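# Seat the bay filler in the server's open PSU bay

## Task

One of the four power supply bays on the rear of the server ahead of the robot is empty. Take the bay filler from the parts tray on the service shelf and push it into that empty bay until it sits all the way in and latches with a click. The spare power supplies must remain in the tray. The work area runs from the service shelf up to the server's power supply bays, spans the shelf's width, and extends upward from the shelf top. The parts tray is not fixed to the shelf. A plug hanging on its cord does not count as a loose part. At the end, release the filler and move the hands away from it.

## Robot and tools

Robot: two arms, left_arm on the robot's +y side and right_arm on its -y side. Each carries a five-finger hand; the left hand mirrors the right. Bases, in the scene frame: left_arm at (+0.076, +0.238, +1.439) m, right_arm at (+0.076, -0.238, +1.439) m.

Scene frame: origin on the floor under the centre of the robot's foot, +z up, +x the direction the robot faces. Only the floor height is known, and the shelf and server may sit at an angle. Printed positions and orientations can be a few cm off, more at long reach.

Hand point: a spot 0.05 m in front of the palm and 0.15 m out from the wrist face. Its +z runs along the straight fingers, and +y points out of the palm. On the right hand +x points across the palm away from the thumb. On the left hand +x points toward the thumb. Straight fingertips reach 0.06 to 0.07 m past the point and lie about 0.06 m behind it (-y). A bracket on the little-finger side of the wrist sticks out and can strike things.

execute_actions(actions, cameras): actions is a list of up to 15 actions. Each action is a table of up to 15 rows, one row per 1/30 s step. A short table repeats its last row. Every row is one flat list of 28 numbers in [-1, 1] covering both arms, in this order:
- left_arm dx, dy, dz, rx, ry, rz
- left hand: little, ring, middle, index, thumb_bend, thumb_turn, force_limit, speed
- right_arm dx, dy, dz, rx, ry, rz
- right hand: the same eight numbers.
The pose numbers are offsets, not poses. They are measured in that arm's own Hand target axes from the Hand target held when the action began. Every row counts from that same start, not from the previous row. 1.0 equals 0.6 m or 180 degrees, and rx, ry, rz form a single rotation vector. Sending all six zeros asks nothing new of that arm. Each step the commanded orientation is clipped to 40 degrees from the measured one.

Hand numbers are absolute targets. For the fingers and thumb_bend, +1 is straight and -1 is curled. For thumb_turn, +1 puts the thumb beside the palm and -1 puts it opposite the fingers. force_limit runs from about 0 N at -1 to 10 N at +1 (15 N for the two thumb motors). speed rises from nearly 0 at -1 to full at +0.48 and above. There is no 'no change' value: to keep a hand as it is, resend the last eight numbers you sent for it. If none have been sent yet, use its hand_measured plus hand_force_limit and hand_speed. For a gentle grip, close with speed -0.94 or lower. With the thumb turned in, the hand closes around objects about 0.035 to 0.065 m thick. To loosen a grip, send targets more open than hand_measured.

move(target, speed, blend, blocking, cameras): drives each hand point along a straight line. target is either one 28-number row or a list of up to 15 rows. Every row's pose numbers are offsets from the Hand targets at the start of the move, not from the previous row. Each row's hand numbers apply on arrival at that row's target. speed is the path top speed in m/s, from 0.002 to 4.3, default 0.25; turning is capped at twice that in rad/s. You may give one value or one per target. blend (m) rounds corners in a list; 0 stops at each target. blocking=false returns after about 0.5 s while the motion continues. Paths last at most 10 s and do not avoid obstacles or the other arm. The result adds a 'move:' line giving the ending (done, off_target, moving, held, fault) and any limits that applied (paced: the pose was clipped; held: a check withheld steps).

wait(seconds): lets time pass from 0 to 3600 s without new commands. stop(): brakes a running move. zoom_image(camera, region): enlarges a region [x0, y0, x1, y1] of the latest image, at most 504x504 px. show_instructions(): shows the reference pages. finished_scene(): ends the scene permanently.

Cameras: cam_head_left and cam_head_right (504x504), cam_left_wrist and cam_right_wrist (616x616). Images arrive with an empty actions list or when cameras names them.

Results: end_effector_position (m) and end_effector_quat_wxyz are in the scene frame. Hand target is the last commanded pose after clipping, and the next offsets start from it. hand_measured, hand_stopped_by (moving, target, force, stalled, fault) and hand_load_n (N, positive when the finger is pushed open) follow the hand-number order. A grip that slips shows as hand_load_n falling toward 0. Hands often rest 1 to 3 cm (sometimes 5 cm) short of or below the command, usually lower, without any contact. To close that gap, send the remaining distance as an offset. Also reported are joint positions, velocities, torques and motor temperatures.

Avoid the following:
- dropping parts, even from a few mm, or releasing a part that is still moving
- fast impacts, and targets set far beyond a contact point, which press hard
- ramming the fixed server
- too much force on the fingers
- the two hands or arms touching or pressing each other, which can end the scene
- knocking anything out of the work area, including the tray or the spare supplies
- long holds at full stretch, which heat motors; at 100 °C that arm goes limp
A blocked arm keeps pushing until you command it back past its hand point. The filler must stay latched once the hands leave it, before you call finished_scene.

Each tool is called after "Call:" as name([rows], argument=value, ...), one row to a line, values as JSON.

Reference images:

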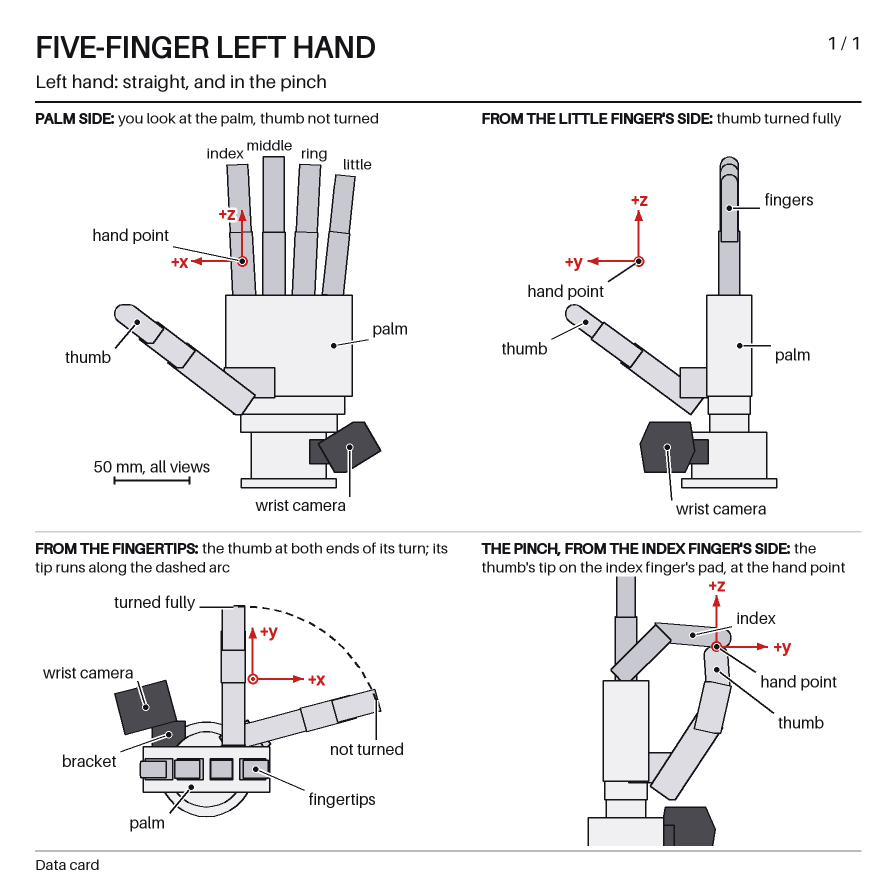

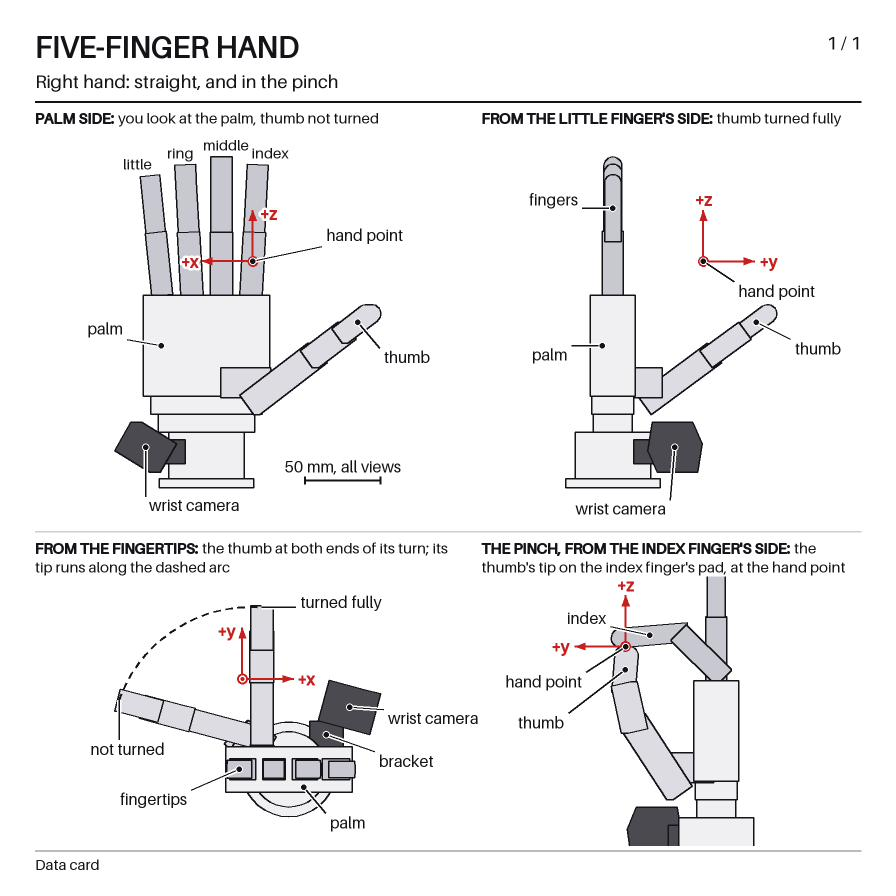

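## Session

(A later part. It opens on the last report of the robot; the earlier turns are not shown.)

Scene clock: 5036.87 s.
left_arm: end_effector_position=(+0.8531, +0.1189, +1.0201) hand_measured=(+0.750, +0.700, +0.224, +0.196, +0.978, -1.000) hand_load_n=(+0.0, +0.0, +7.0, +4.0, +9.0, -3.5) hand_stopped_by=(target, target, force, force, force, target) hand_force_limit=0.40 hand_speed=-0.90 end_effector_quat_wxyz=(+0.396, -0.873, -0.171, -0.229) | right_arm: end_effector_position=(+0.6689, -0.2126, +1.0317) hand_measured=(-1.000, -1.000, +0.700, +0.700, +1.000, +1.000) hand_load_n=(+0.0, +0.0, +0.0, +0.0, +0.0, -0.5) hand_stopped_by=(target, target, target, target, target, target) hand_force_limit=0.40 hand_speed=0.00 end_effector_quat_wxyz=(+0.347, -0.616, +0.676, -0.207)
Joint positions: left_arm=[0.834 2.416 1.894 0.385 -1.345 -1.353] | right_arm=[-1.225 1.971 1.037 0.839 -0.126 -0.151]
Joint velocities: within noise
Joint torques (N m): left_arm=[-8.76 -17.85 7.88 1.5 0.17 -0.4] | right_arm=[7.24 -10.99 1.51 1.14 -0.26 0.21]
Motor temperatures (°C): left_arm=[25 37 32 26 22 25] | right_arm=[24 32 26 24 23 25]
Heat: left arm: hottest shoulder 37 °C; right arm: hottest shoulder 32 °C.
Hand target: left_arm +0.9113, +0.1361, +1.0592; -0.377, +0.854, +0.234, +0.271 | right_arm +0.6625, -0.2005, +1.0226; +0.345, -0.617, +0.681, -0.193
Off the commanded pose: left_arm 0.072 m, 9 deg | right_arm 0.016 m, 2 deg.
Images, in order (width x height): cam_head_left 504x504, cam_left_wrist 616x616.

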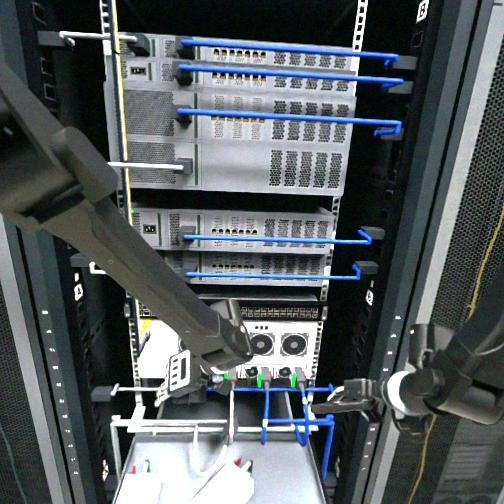

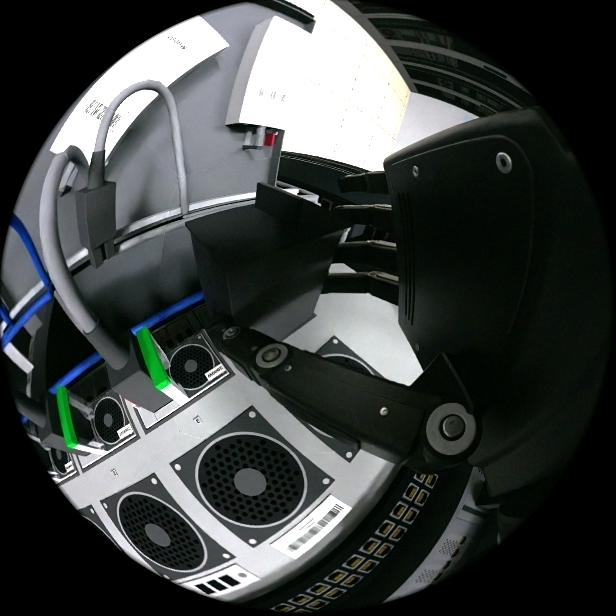

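Call:
move(target=[-0.0013, 0.0088, 0.0081,0,0,0,0.75,0.7,0.05,0.0,0.6,-1,0.4,-0.9,0,0,0,0,0,0,-1,-1,0.7,0.7,1,1,0.4,0], speed=0.1, cameras=["cam_left_wrist","cam_right_wrist"])

Call:
zoom_image(camera="cam_right_wrist", region=[220, 310, 280, 370])

Scene clock: 5046.93 s.
left_arm: end_effector_position=(+0.8610, +0.1189, +1.0191) hand_measured=(+0.750, +0.700, +0.224, +0.196, +0.978, -1.000) hand_load_n=(+0.0, +0.0, +7.5, +3.5, +9.0, -3.5) hand_stopped_by=(target, target, force, force, force, target) hand_force_limit=0.40 hand_speed=-0.90 end_effector_quat_wxyz=(+0.396, -0.871, -0.175, -0.232) | right_arm: end_effector_position=(+0.6689, -0.2126, +1.0317) hand_measured=(-1.000, -1.000, +0.700, +0.700, +1.000, +1.000) hand_load_n=(+0.0, +0.0, +0.0, +0.0, +0.0, +0.0) hand_stopped_by=(target, target, target, target, target, target) hand_force_limit=0.40 hand_speed=0.00 end_effector_quat_wxyz=(+0.347, -0.616, +0.676, -0.207)
Joint positions: left_arm=[0.836 2.431 1.93 0.377 -1.345 -1.351] | right_arm=[-1.225 1.971 1.037 0.839 -0.126 -0.151]
Joint torques (N m): left_arm=[-8.35 -18.08 7.99 1.42 0.38 -0.38] | right_arm=[7.65 -11.05 1.48 1.06 -0.27 0.21]
Heat: left arm: hottest shoulder 36 °C; right arm: hottest shoulder 32 °C.
Hand target: left_arm +0.9154, +0.1363, +1.0532; -0.377, +0.854, +0.234, +0.271 | right_arm +0.6625, -0.2005, +1.0226; +0.345, -0.617, +0.681, -0.193
Off the commanded pose: left_arm 0.067 m, 9 deg | right_arm 0.016 m, 2 deg.
move: off_target (left_arm)

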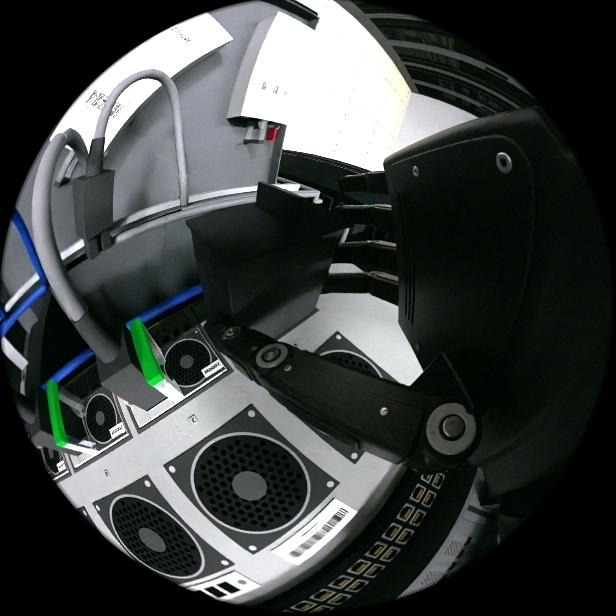

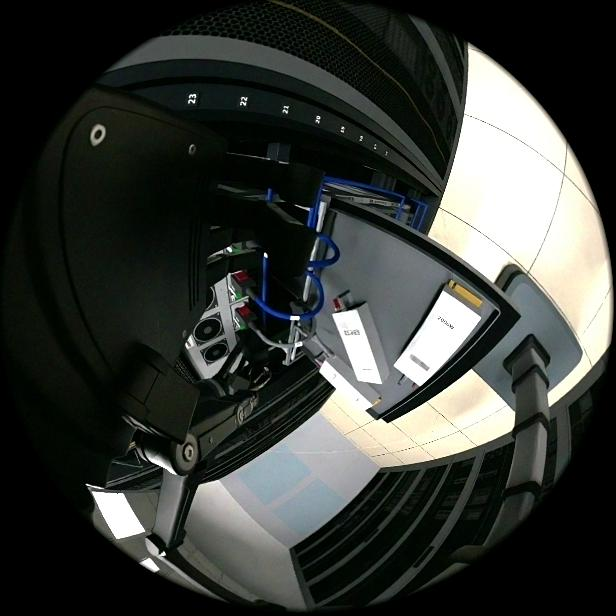

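Scaled by 8.400 from the camera's image (finer frame: 880x880).

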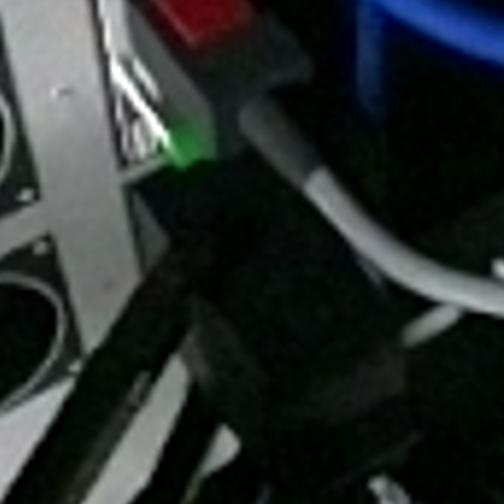

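Call:
move(target=[-0.0562, -0.0151, -0.0084,0.0013,-0.005,0.033,0.75,0.7,0.05,0.0,0.6,-1,0.4,-0.9,0,0,0,0,0,0,-1,-1,0.7,0.7,1,1,0.4,0], speed=0.05, cameras=["cam_left_wrist","cam_right_wrist"])

Call:
zoom_image(camera="cam_right_wrist", region=[220, 310, 280, 370])

Scene clock: 5069.87 s.
left_arm: end_effector_position=(+0.8598, +0.1187, +1.0180) hand_measured=(+0.750, +0.700, +0.224, +0.196, +0.978, -1.000) hand_load_n=(+0.0, +0.0, +7.0, +4.0, +9.0, -3.0) hand_stopped_by=(target, target, force, force, force, target) hand_force_limit=0.40 hand_speed=-0.90 end_effector_quat_wxyz=(+0.397, -0.872, -0.172, -0.229) | right_arm: end_effector_position=(+0.6689, -0.2126, +1.0317) hand_measured=(-1.000, -1.000, +0.700, +0.700, +1.000, +1.000) hand_load_n=(+0.0, +0.0, +0.0, +0.0, +0.0, +0.0) hand_stopped_by=(target, target, target, target, target, target) hand_force_limit=0.40 hand_speed=0.00 end_effector_quat_wxyz=(+0.347, -0.616, +0.676, -0.207)
Joint positions: left_arm=[0.836 2.431 1.931 0.367 -1.347 -1.351] | right_arm=[-1.225 1.971 1.037 0.839 -0.126 -0.151]
Joint torques (N m): left_arm=[-8.59 -18.02 3.93 0.96 0.06 -0.1] | right_arm=[7.53 -10.81 1.48 1.11 -0.27 0.21]
Heat: left arm: hottest shoulder 35 °C; right arm: hottest shoulder 32 °C.
Hand target: left_arm +0.8836, +0.1314, +1.0396; -0.390, +0.867, +0.193, +0.244 | right_arm +0.6625, -0.2005, +1.0226; +0.345, -0.617, +0.681, -0.193
Off the commanded pose: left_arm 0.034 m, 3 deg | right_arm 0.016 m, 2 deg.
move: off_target (left_arm)

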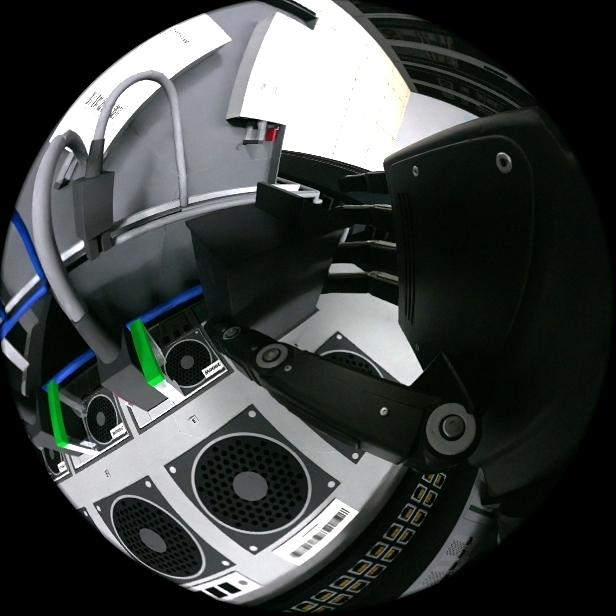

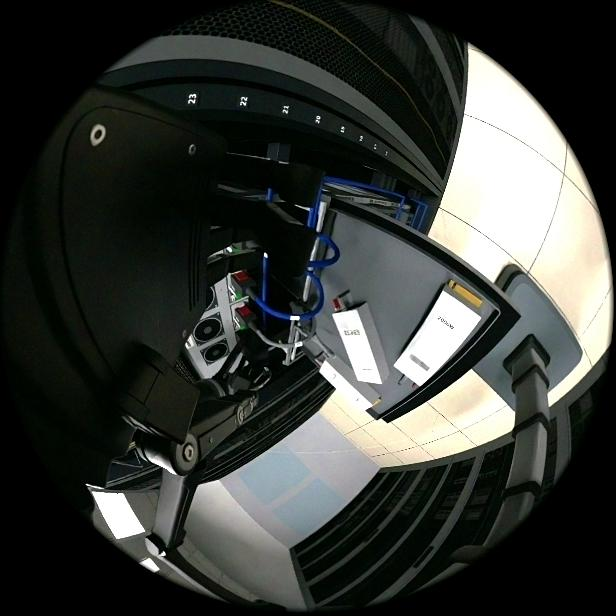

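Scaled by 8.400 from the camera's image (finer frame: 880x880).

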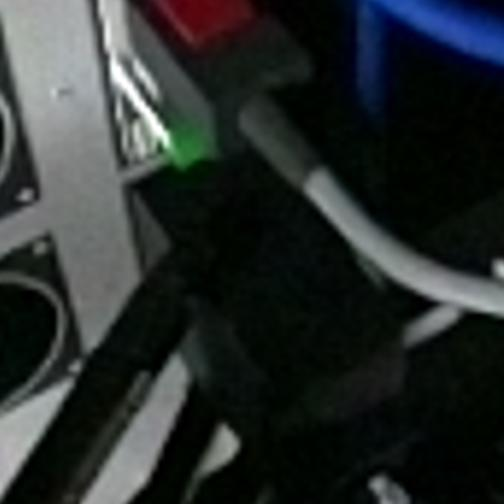

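Call:
move(target=[0,0,0,0,0,0,0.75,0.7,0.35,0.35,0.6,-1,0.4,-0.8,0,0,0,0,0,0,-1,-1,0.7,0.7,1,1,0.4,0], speed=0.05, cameras=["cam_left_wrist","cam_right_wrist"])

Call:
zoom_image(camera="cam_right_wrist", region=[220, 310, 280, 370])

Scene clock: 5082.93 s.
left_arm: end_effector_position=(+0.8686, +0.1209, +1.0268) hand_measured=(+0.750, +0.700, +0.350, +0.350, +0.976, -1.000) hand_load_n=(+0.0, +0.0, +0.0, +0.0, +0.0, +0.0) hand_stopped_by=(target, target, target, target, force, target) hand_force_limit=0.40 hand_speed=-0.80 end_effector_quat_wxyz=(+0.391, -0.871, -0.179, -0.236) | right_arm: end_effector_position=(+0.6689, -0.2126, +1.0317) hand_measured=(-1.000, -1.000, +0.700, +0.700, +1.000, +1.000) hand_load_n=(+0.0, +0.0, +0.0, +0.0, +0.0, +0.0) hand_stopped_by=(target, target, target, target, target, target) hand_force_limit=0.40 hand_speed=0.00 end_effector_quat_wxyz=(+0.347, -0.616, +0.676, -0.207)
Joint positions: left_arm=[0.836 2.416 1.931 0.366 -1.336 -1.358] | right_arm=[-1.225 1.971 1.037 0.839 -0.126 -0.151]
Joint torques (N m): left_arm=[-8.59 -17.14 4.25 0.68 -0.31 -0.04] | right_arm=[7.41 -11.05 1.43 1.06 -0.26 0.2]
Heat: left arm: hottest shoulder 35 °C; right arm: hottest shoulder 32 °C.
Hand target: left_arm +0.8837, +0.1314, +1.0395; -0.390, +0.867, +0.193, +0.244 | right_arm +0.6625, -0.2005, +1.0226; +0.345, -0.617, +0.681, -0.193
Off the commanded pose: left_arm 0.022 m, 2 deg | right_arm 0.016 m, 2 deg.
move: done

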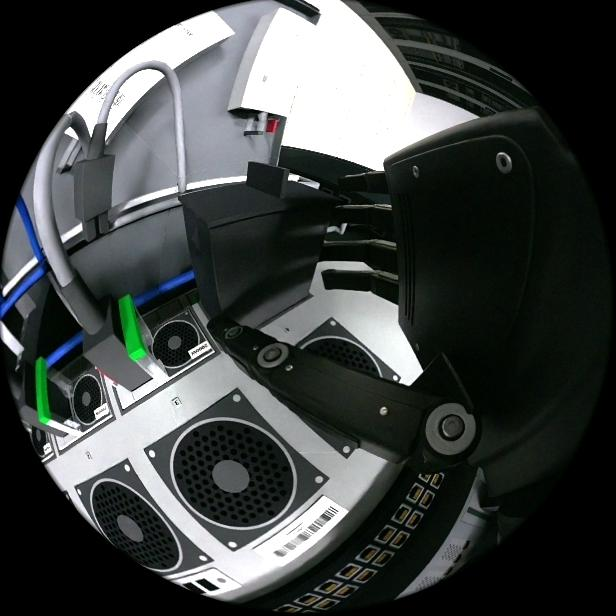

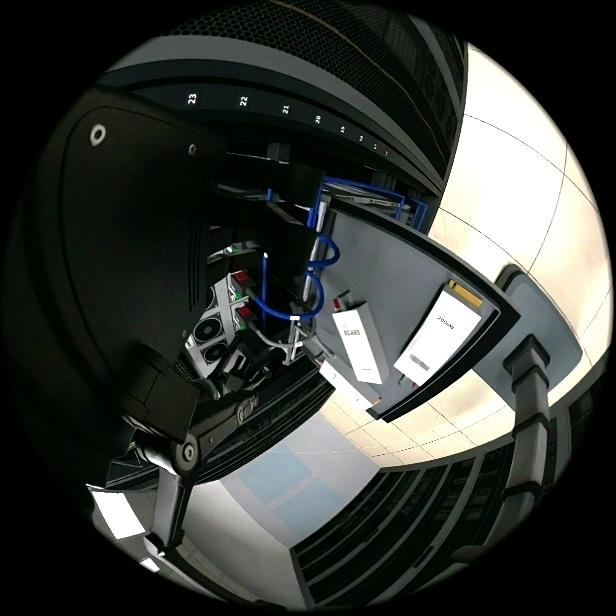

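Scaled by 8.400 from the camera's image (finer frame: 880x880).

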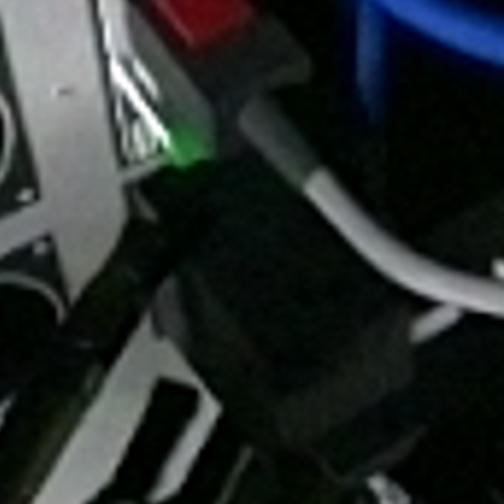

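Call:
execute_actions(actions=[])

Scene clock: 5107.57 s.
left_arm: end_effector_position=(+0.8687, +0.1209, +1.0269) hand_measured=(+0.750, +0.700, +0.350, +0.350, +0.976, -1.000) hand_load_n=(+0.0, +0.0, +0.0, +0.0, +0.0, +0.0) hand_stopped_by=(target, target, target, target, force, target) hand_force_limit=0.40 hand_speed=-0.80 end_effector_quat_wxyz=(+0.391, -0.871, -0.179, -0.236) | right_arm: end_effector_position=(+0.6689, -0.2126, +1.0317) hand_measured=(-1.000, -1.000, +0.700, +0.700, +1.000, +1.000) hand_load_n=(+0.0, +0.0, +0.0, +0.0, +0.0, +0.0) hand_stopped_by=(target, target, target, target, target, target) hand_force_limit=0.40 hand_speed=0.00 end_effector_quat_wxyz=(+0.347, -0.616, +0.676, -0.207)
Joint positions: left_arm=[0.836 2.416 1.931 0.366 -1.336 -1.359] | right_arm=[-1.225 1.971 1.037 0.839 -0.126 -0.151]
Joint velocities: within noise
Joint torques (N m): left_arm=[-8.53 -17.26 4.19 0.68 -0.31 -0.04] | right_arm=[7.41 -11.11 1.5 1.06 -0.26 0.2]
Motor temperatures (°C): left_arm=[25 34 30 25 22 25] | right_arm=[24 32 26 24 23 25]
Heat: left arm: hottest shoulder 34 °C; right arm: hottest shoulder 32 °C.
Hand target: left_arm +0.8837, +0.1314, +1.0395; -0.390, +0.867, +0.193, +0.244 | right_arm +0.6625, -0.2005, +1.0226; +0.345, -0.617, +0.681, -0.193
Off the commanded pose: left_arm 0.022 m, 2 deg | right_arm 0.016 m, 2 deg.

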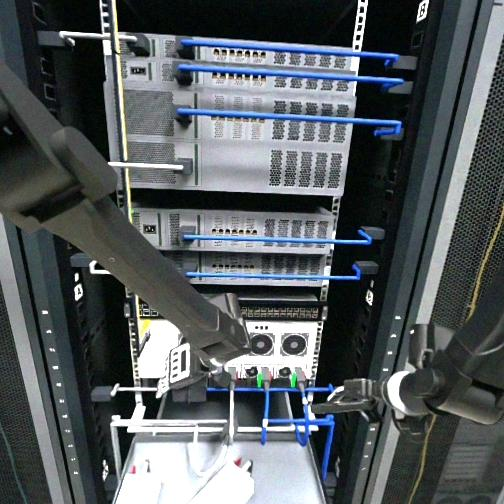

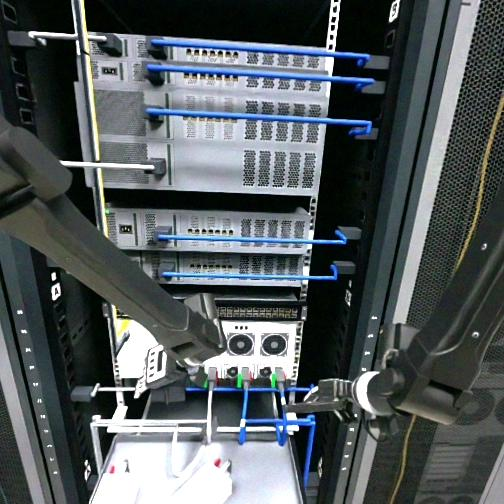

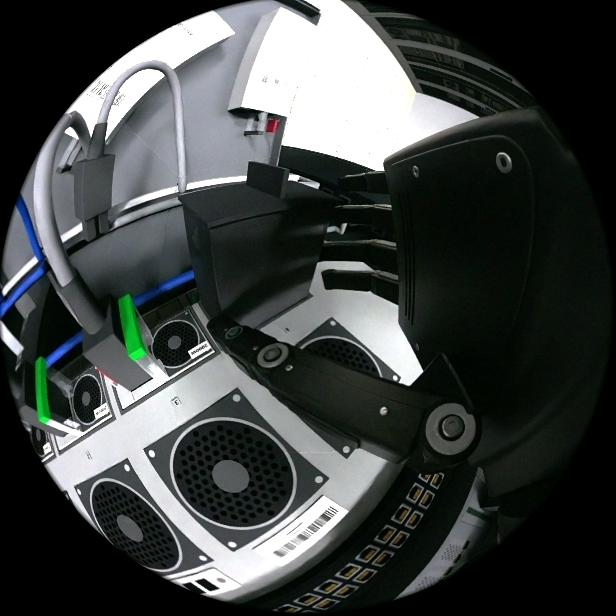

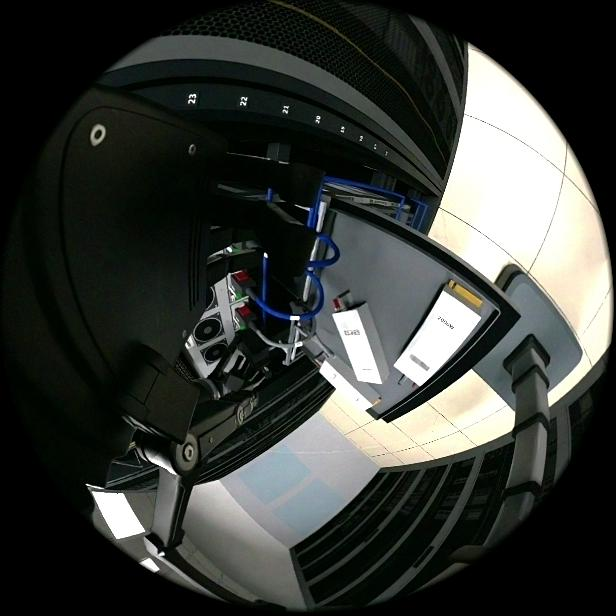

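Call:
move([
  [0,0,0,0,0,0,0.8,0.8,0.75,0.75,1,-1,0.4,-0.8,0,0,0,0,0,0,-1,-1,0.7,0.7,1,1,0.4,0],
], cameras=["cam_left_wrist"])

Call:
zoom_image(camera="cam_left_wrist", region=[130, 130, 460, 460])

Scene clock: 5120.93 s.
left_arm: end_effector_position=(+0.8687, +0.1209, +1.0269) hand_measured=(+0.800, +0.800, +0.750, +0.750, +1.000, -1.000) hand_load_n=(+0.0, +0.0, +0.0, +0.0, +0.0, +0.0) hand_stopped_by=(target, target, target, target, target, target) hand_force_limit=0.40 hand_speed=-0.80 end_effector_quat_wxyz=(+0.391, -0.871, -0.179, -0.236) | right_arm: end_effector_position=(+0.6689, -0.2126, +1.0317) hand_measured=(-1.000, -1.000, +0.700, +0.700, +1.000, +1.000) hand_load_n=(+0.0, +0.0, +0.0, +0.0, +0.0, +0.0) hand_stopped_by=(target, target, target, target, target, target) hand_force_limit=0.40 hand_speed=0.00 end_effector_quat_wxyz=(+0.347, -0.616, +0.676, -0.207)
Joint positions: left_arm=[0.836 2.416 1.931 0.366 -1.336 -1.359] | right_arm=[-1.225 1.971 1.037 0.839 -0.126 -0.151]
Joint torques (N m): left_arm=[-8.41 -17.32 4.14 0.69 -0.32 -0.02] | right_arm=[7.41 -10.99 1.43 1.03 -0.27 0.22]
Heat: left arm: hottest shoulder 34 °C; right arm: hottest shoulder 32 °C.
Hand target: left_arm +0.8837, +0.1314, +1.0395; -0.390, +0.867, +0.193, +0.244 | right_arm +0.6625, -0.2005, +1.0226; +0.345, -0.617, +0.681, -0.193
Off the commanded pose: left_arm 0.022 m, 2 deg | right_arm 0.016 m, 2 deg.
move: done

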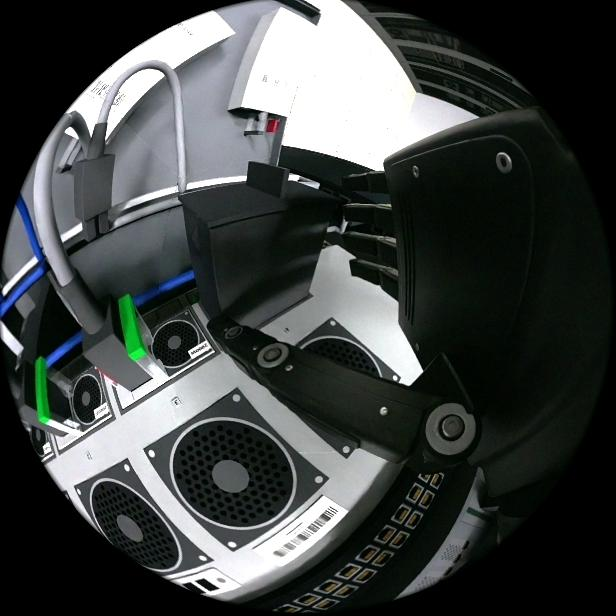

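Scaled by 1.527 from the camera's image (finer frame: 880x880).

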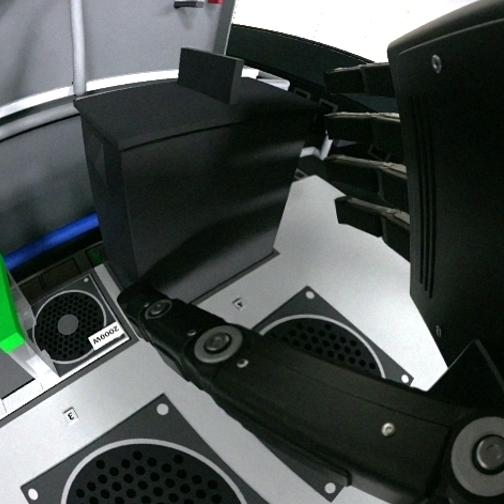

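Call:
move([
  [0.063,-0.086,-0.0816,0,0,0,0.8,0.8,0.75,0.75,1,-1,0.4,-0.8,0,0,0,0,0,0,-1,-1,0.7,0.7,1,1,0.4,0],
], speed=0.06, cameras=["cam_left_wrist"])

Scene clock: 5148.70 s.
left_arm: end_effector_position=(+0.8556, +0.1400, +1.0868) hand_measured=(+0.800, +0.800, +0.750, +0.750, +1.000, -1.000) hand_load_n=(+0.0, +0.0, +0.0, +0.0, +0.0, +0.0) hand_stopped_by=(target, target, target, target, target, target) hand_force_limit=0.40 hand_speed=-0.80 end_effector_quat_wxyz=(+0.402, -0.868, -0.180, -0.228) | right_arm: end_effector_position=(+0.6689, -0.2126, +1.0317) hand_measured=(-1.000, -1.000, +0.700, +0.700, +1.000, +1.000) hand_load_n=(+0.0, +0.0, +0.0, +0.0, +0.0, -0.5) hand_stopped_by=(target, target, target, target, target, target) hand_force_limit=0.40 hand_speed=0.00 end_effector_quat_wxyz=(+0.347, -0.616, +0.676, -0.207)
Joint positions: left_arm=[0.815 2.247 1.74 0.35 -1.383 -1.386] | right_arm=[-1.225 1.971 1.037 0.839 -0.126 -0.151]
Joint torques (N m): left_arm=[-10.46 -18.73 3.21 0.58 -0.51 -0.09] | right_arm=[7.36 -10.93 1.51 1.03 -0.28 0.2]
Heat: left arm: hottest shoulder 34 °C; right arm: hottest shoulder 32 °C.
Hand target: left_arm +0.8737, +0.1312, +1.1194; -0.390, +0.867, +0.193, +0.244 | right_arm +0.6625, -0.2005, +1.0226; +0.345, -0.617, +0.681, -0.193
Off the commanded pose: left_arm 0.038 m, 3 deg | right_arm 0.016 m, 2 deg.
move: off_target (left_arm)

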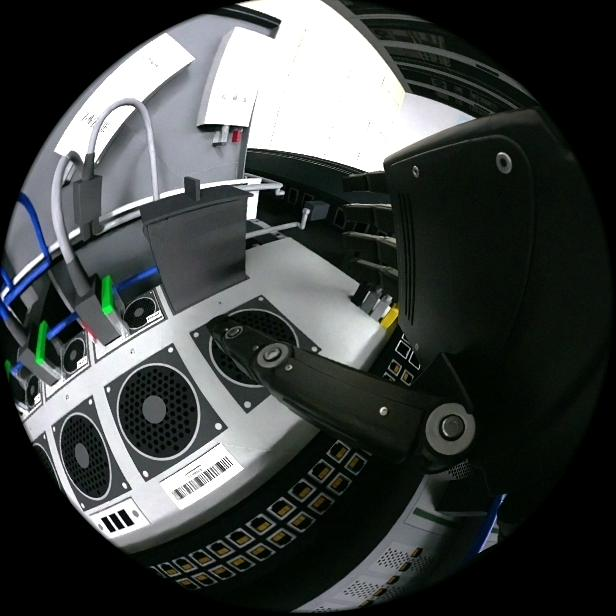

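Call:
move([
  [-0.24,-0.204,-0.12,0,0,0,0.8,0.8,0.75,0.75,1,-1,0.4,-0.8,0,0,0,0,0,0,-1,-1,0.7,0.7,1,1,0.4,0],
], speed=0.12, cameras=["cam_left_wrist","cam_right_wrist"])

Call:
zoom_image(camera="cam_right_wrist", region=[180, 280, 340, 440])

Scene clock: 5160.53 s.
left_arm: end_effector_position=(+0.6693, +0.1367, +1.1383) hand_measured=(+0.800, +0.800, +0.750, +0.750, +1.000, -1.000) hand_load_n=(+0.0, +0.0, +0.0, +0.0, +0.0, +0.0) hand_stopped_by=(target, target, target, target, target, target) hand_force_limit=0.40 hand_speed=-0.80 end_effector_quat_wxyz=(+0.396, -0.867, -0.190, -0.236) | right_arm: end_effector_position=(+0.6689, -0.2126, +1.0317) hand_measured=(-1.000, -1.000, +0.700, +0.700, +1.000, +1.000) hand_load_n=(+0.0, +0.0, +0.0, +0.0, +0.0, +0.0) hand_stopped_by=(target, target, target, target, target, target) hand_force_limit=0.40 hand_speed=0.00 end_effector_quat_wxyz=(+0.347, -0.616, +0.676, -0.207)
Joint positions: left_arm=[0.724 2.047 1.099 0.691 -1.463 -1.516] | right_arm=[-1.225 1.971 1.037 0.839 -0.126 -0.151]
Joint torques (N m): left_arm=[-7.82 -12.34 0.29 1.32 -0.56 0.16] | right_arm=[7.53 -10.75 1.39 1.1 -0.27 0.22]
Heat: left arm: hottest shoulder 35 °C; right arm: hottest shoulder 32 °C.
Hand target: left_arm +0.6737, +0.1309, +1.1495; -0.390, +0.867, +0.193, +0.244 | right_arm +0.6625, -0.2005, +1.0226; +0.345, -0.617, +0.681, -0.193
Off the commanded pose: left_arm 0.013 m, 1 deg | right_arm 0.016 m, 2 deg.
move: off_target (left_arm)

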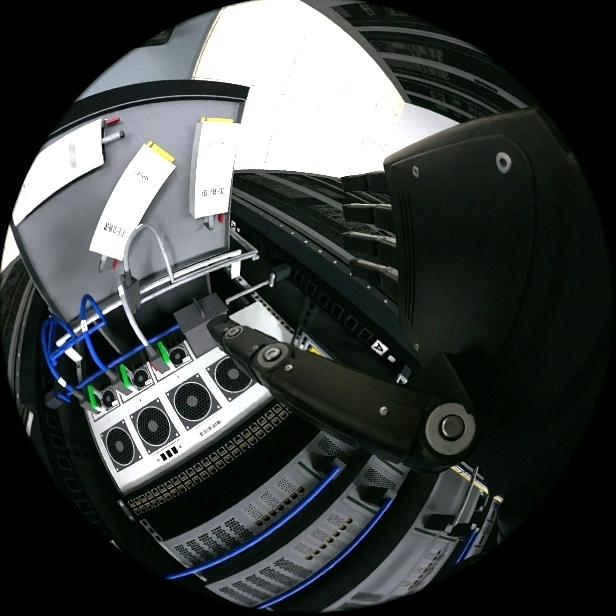

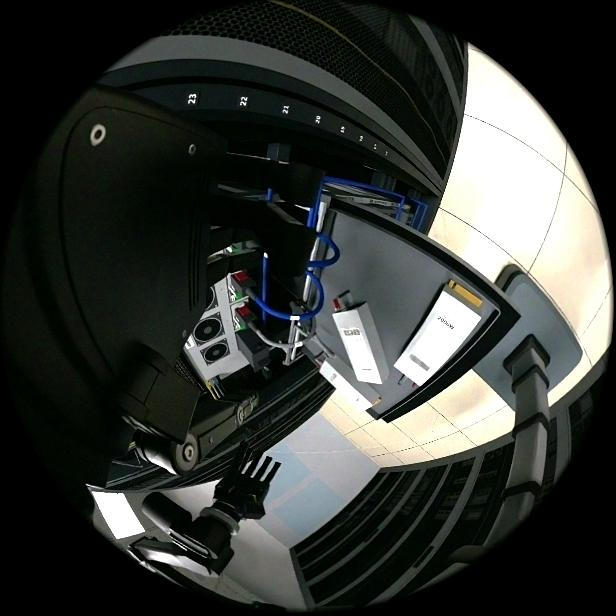

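Scaled by 3.150 from the camera's image (finer frame: 880x880).

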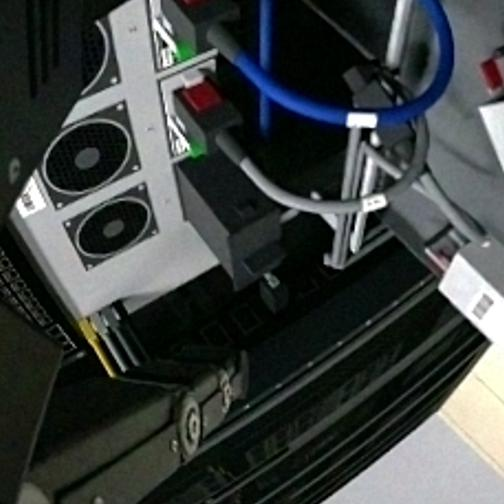

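Call:
wait(seconds=0.1, cameras=["all"])

Call:
zoom_image(camera="cam_head_right", region=[80, 300, 340, 504])

Call:
zoom_image(camera="cam_head_left", region=[110, 340, 250, 450])

Call:
zoom_image(camera="cam_left_wrist", region=[60, 200, 300, 440])

Scene clock: 5172.37 s.
left_arm: end_effector_position=(+0.6693, +0.1367, +1.1383) hand_measured=(+0.800, +0.800, +0.750, +0.750, +1.000, -1.000) hand_load_n=(+0.0, +0.0, +0.0, +0.0, +0.0, +0.0) hand_stopped_by=(target, target, target, target, target, target) hand_force_limit=0.40 hand_speed=-0.80 end_effector_quat_wxyz=(+0.396, -0.867, -0.189, -0.236) | right_arm: end_effector_position=(+0.6689, -0.2126, +1.0317) hand_measured=(-1.000, -1.000, +0.700, +0.700, +1.000, +1.000) hand_load_n=(+0.0, +0.0, +0.0, +0.0, +0.0, +0.0) hand_stopped_by=(target, target, target, target, target, target) hand_force_limit=0.40 hand_speed=0.00 end_effector_quat_wxyz=(+0.347, -0.616, +0.676, -0.207)
Joint positions: left_arm=[0.724 2.047 1.099 0.691 -1.463 -1.515] | right_arm=[-1.225 1.971 1.037 0.839 -0.126 -0.151]
Joint torques (N m): left_arm=[-8.12 -12.22 0.29 1.43 -0.56 0.13] | right_arm=[7.47 -10.93 1.5 1.1 -0.26 0.21]
Heat: left arm: hottest shoulder 34 °C; right arm: hottest shoulder 32 °C.
Hand target: left_arm +0.6737, +0.1309, +1.1495; -0.390, +0.867, +0.193, +0.244 | right_arm +0.6625, -0.2005, +1.0226; +0.345, -0.617, +0.681, -0.193
Off the commanded pose: left_arm 0.013 m, 1 deg | right_arm 0.016 m, 2 deg.
wait: 0.10 s; at rest from the start

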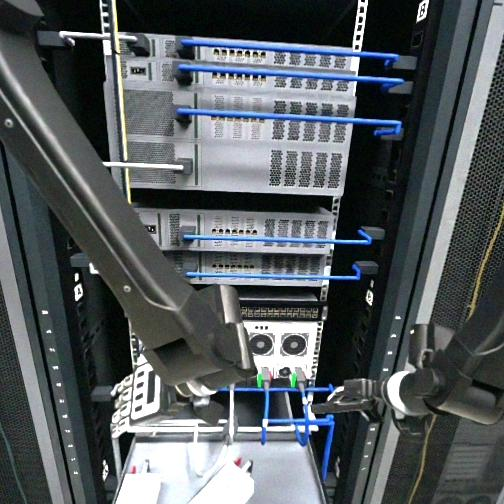

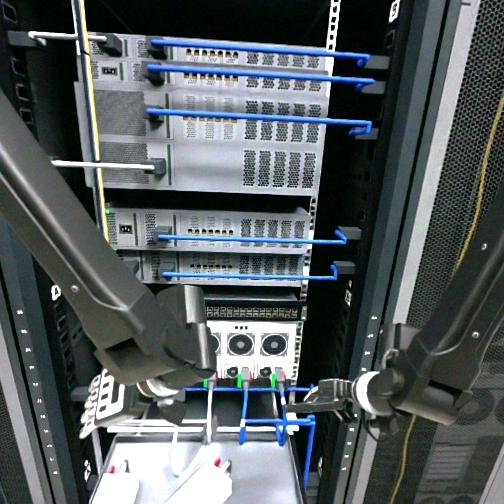

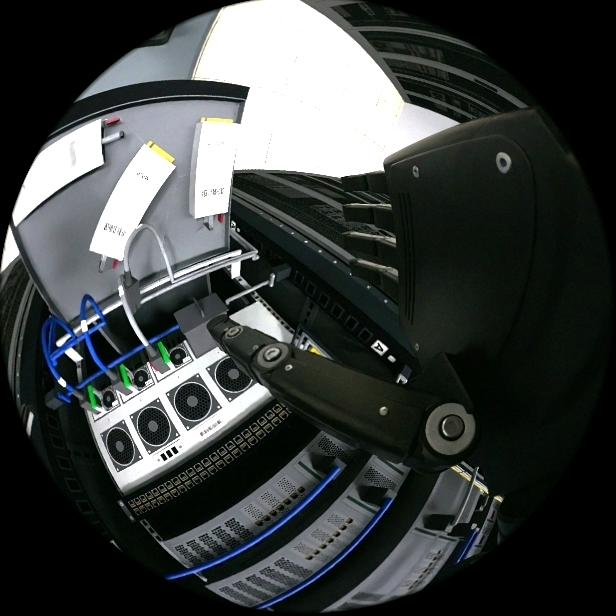

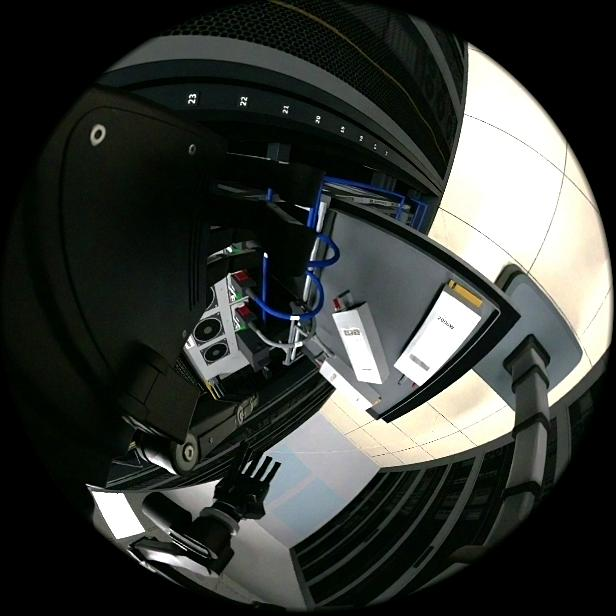

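Scaled by 1.938.

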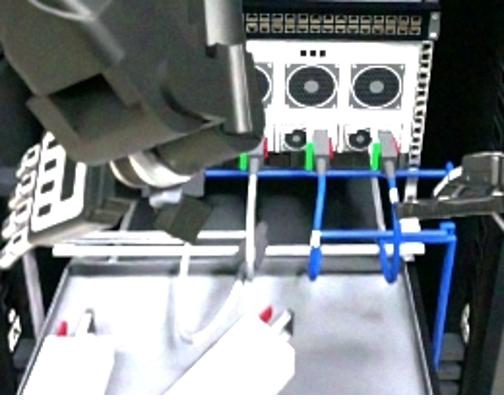

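Scaled by 3.600.

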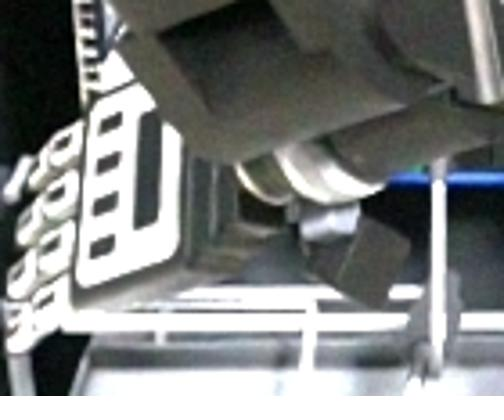

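Scaled by 2.100 from the camera's image (finer frame: 880x880).

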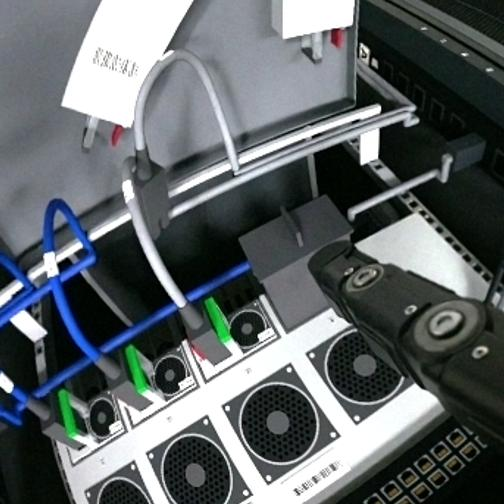

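Call:
zoom_image(camera="cam_right_wrist", region=[215, 310, 295, 390])

Call:
zoom_image(camera="cam_left_wrist", region=[130, 260, 250, 380])

Scaled by 6.300 from the camera's image (finer frame: 880x880).

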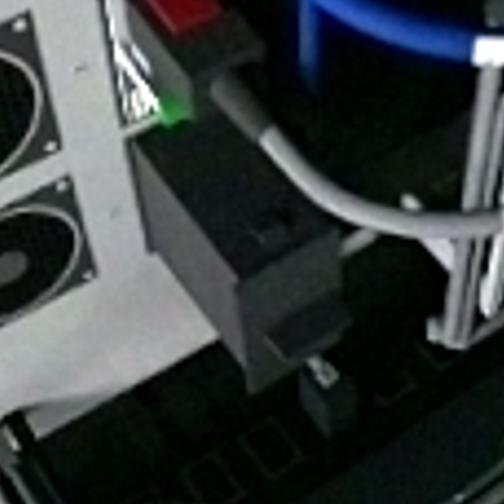

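Scaled by 4.200 from the camera's image (finer frame: 880x880).

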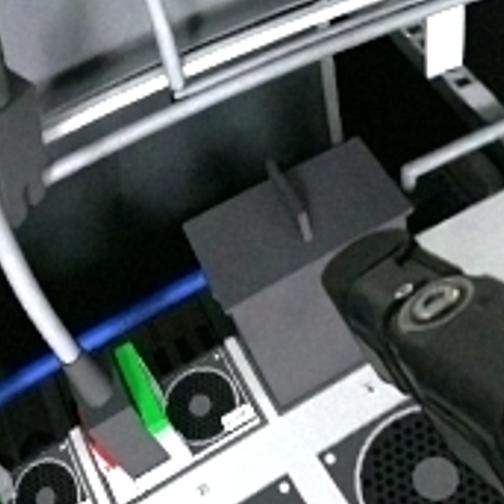

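Call:
move([
  [-0.161,-0.068,-0.092,-0.0752,0.3261,0.4057,0,1,0,1,0,-1,0.4,-0.4,0,0,0,0,0,0,-1,-1,0.7,0.7,1,1,0.4,0],
], speed=0.12, cameras=["all"])

Scene clock: 5422.03 s.
left_arm: end_effector_position=(+0.5571, +0.0888, +1.1448) hand_measured=(+0.000, +1.000, +0.000, +1.000, +0.000, -1.000) hand_load_n=(+0.0, +0.0, +0.0, +0.0, +0.0, +0.0) hand_stopped_by=(target, target, target, target, target, target) hand_force_limit=0.40 hand_speed=-0.40 end_effector_quat_wxyz=(+0.348, -0.643, +0.594, -0.336) | right_arm: end_effector_position=(+0.6689, -0.2126, +1.0317) hand_measured=(-1.000, -1.000, +0.700, +0.700, +1.000, +1.000) hand_load_n=(+0.0, +0.0, +0.0, +0.0, +0.0, +0.0) hand_stopped_by=(target, target, target, target, target, target) hand_force_limit=0.40 hand_speed=0.00 end_effector_quat_wxyz=(+0.347, -0.616, +0.676, -0.207)
Joint positions: left_arm=[0.818 2.042 0.629 1.568 -0.407 0.314] | right_arm=[-1.225 1.971 1.037 0.839 -0.126 -0.151]
Joint torques (N m): left_arm=[-3.72 -9.52 -2.58 2.24 0.36 0.11] | right_arm=[7.47 -11.11 1.44 1.07 -0.27 0.21]
Heat: left arm: hottest shoulder 32 °C; right arm: hottest shoulder 32 °C.
Hand target: left_arm +0.5593, +0.0997, +1.1497; -0.400, +0.627, -0.564, +0.360 | right_arm +0.6625, -0.2005, +1.0226; +0.345, -0.617, +0.681, -0.193
Off the commanded pose: left_arm 0.012 m, 8 deg | right_arm 0.016 m, 2 deg.
joint sent to its limit (left arm) — joint 4 (wrist pitch), upper limit. The joint targets are off in orientation, not in position.
move: off_target (left_arm)

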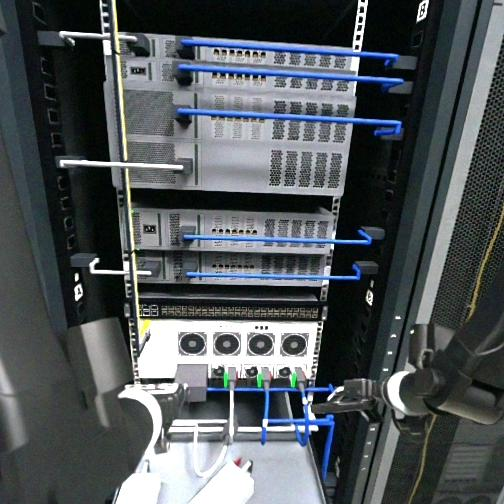

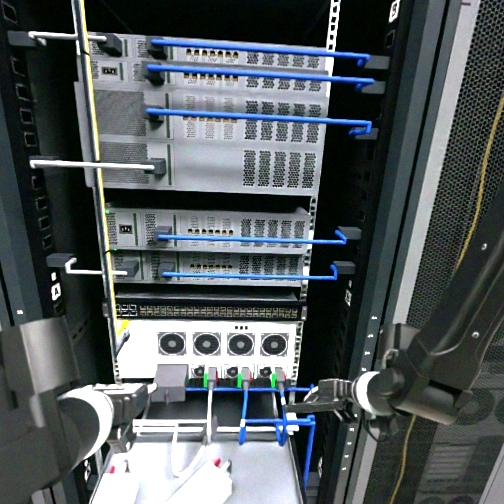

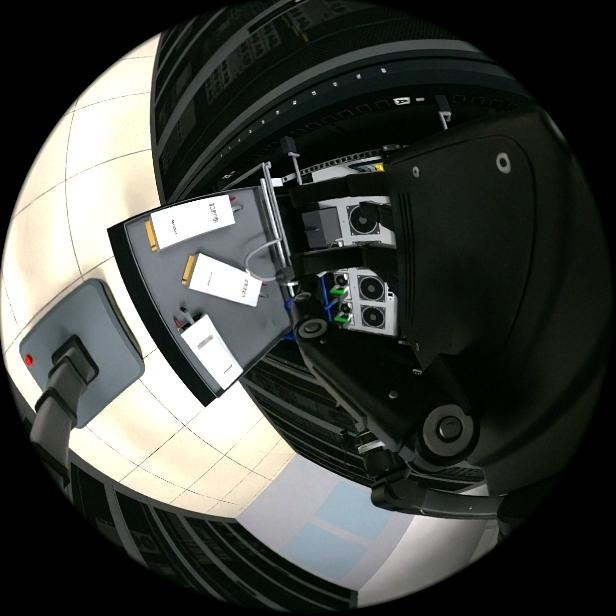

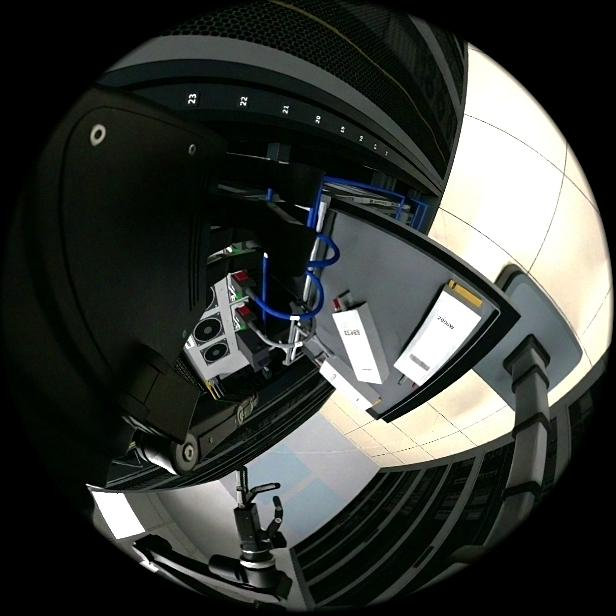

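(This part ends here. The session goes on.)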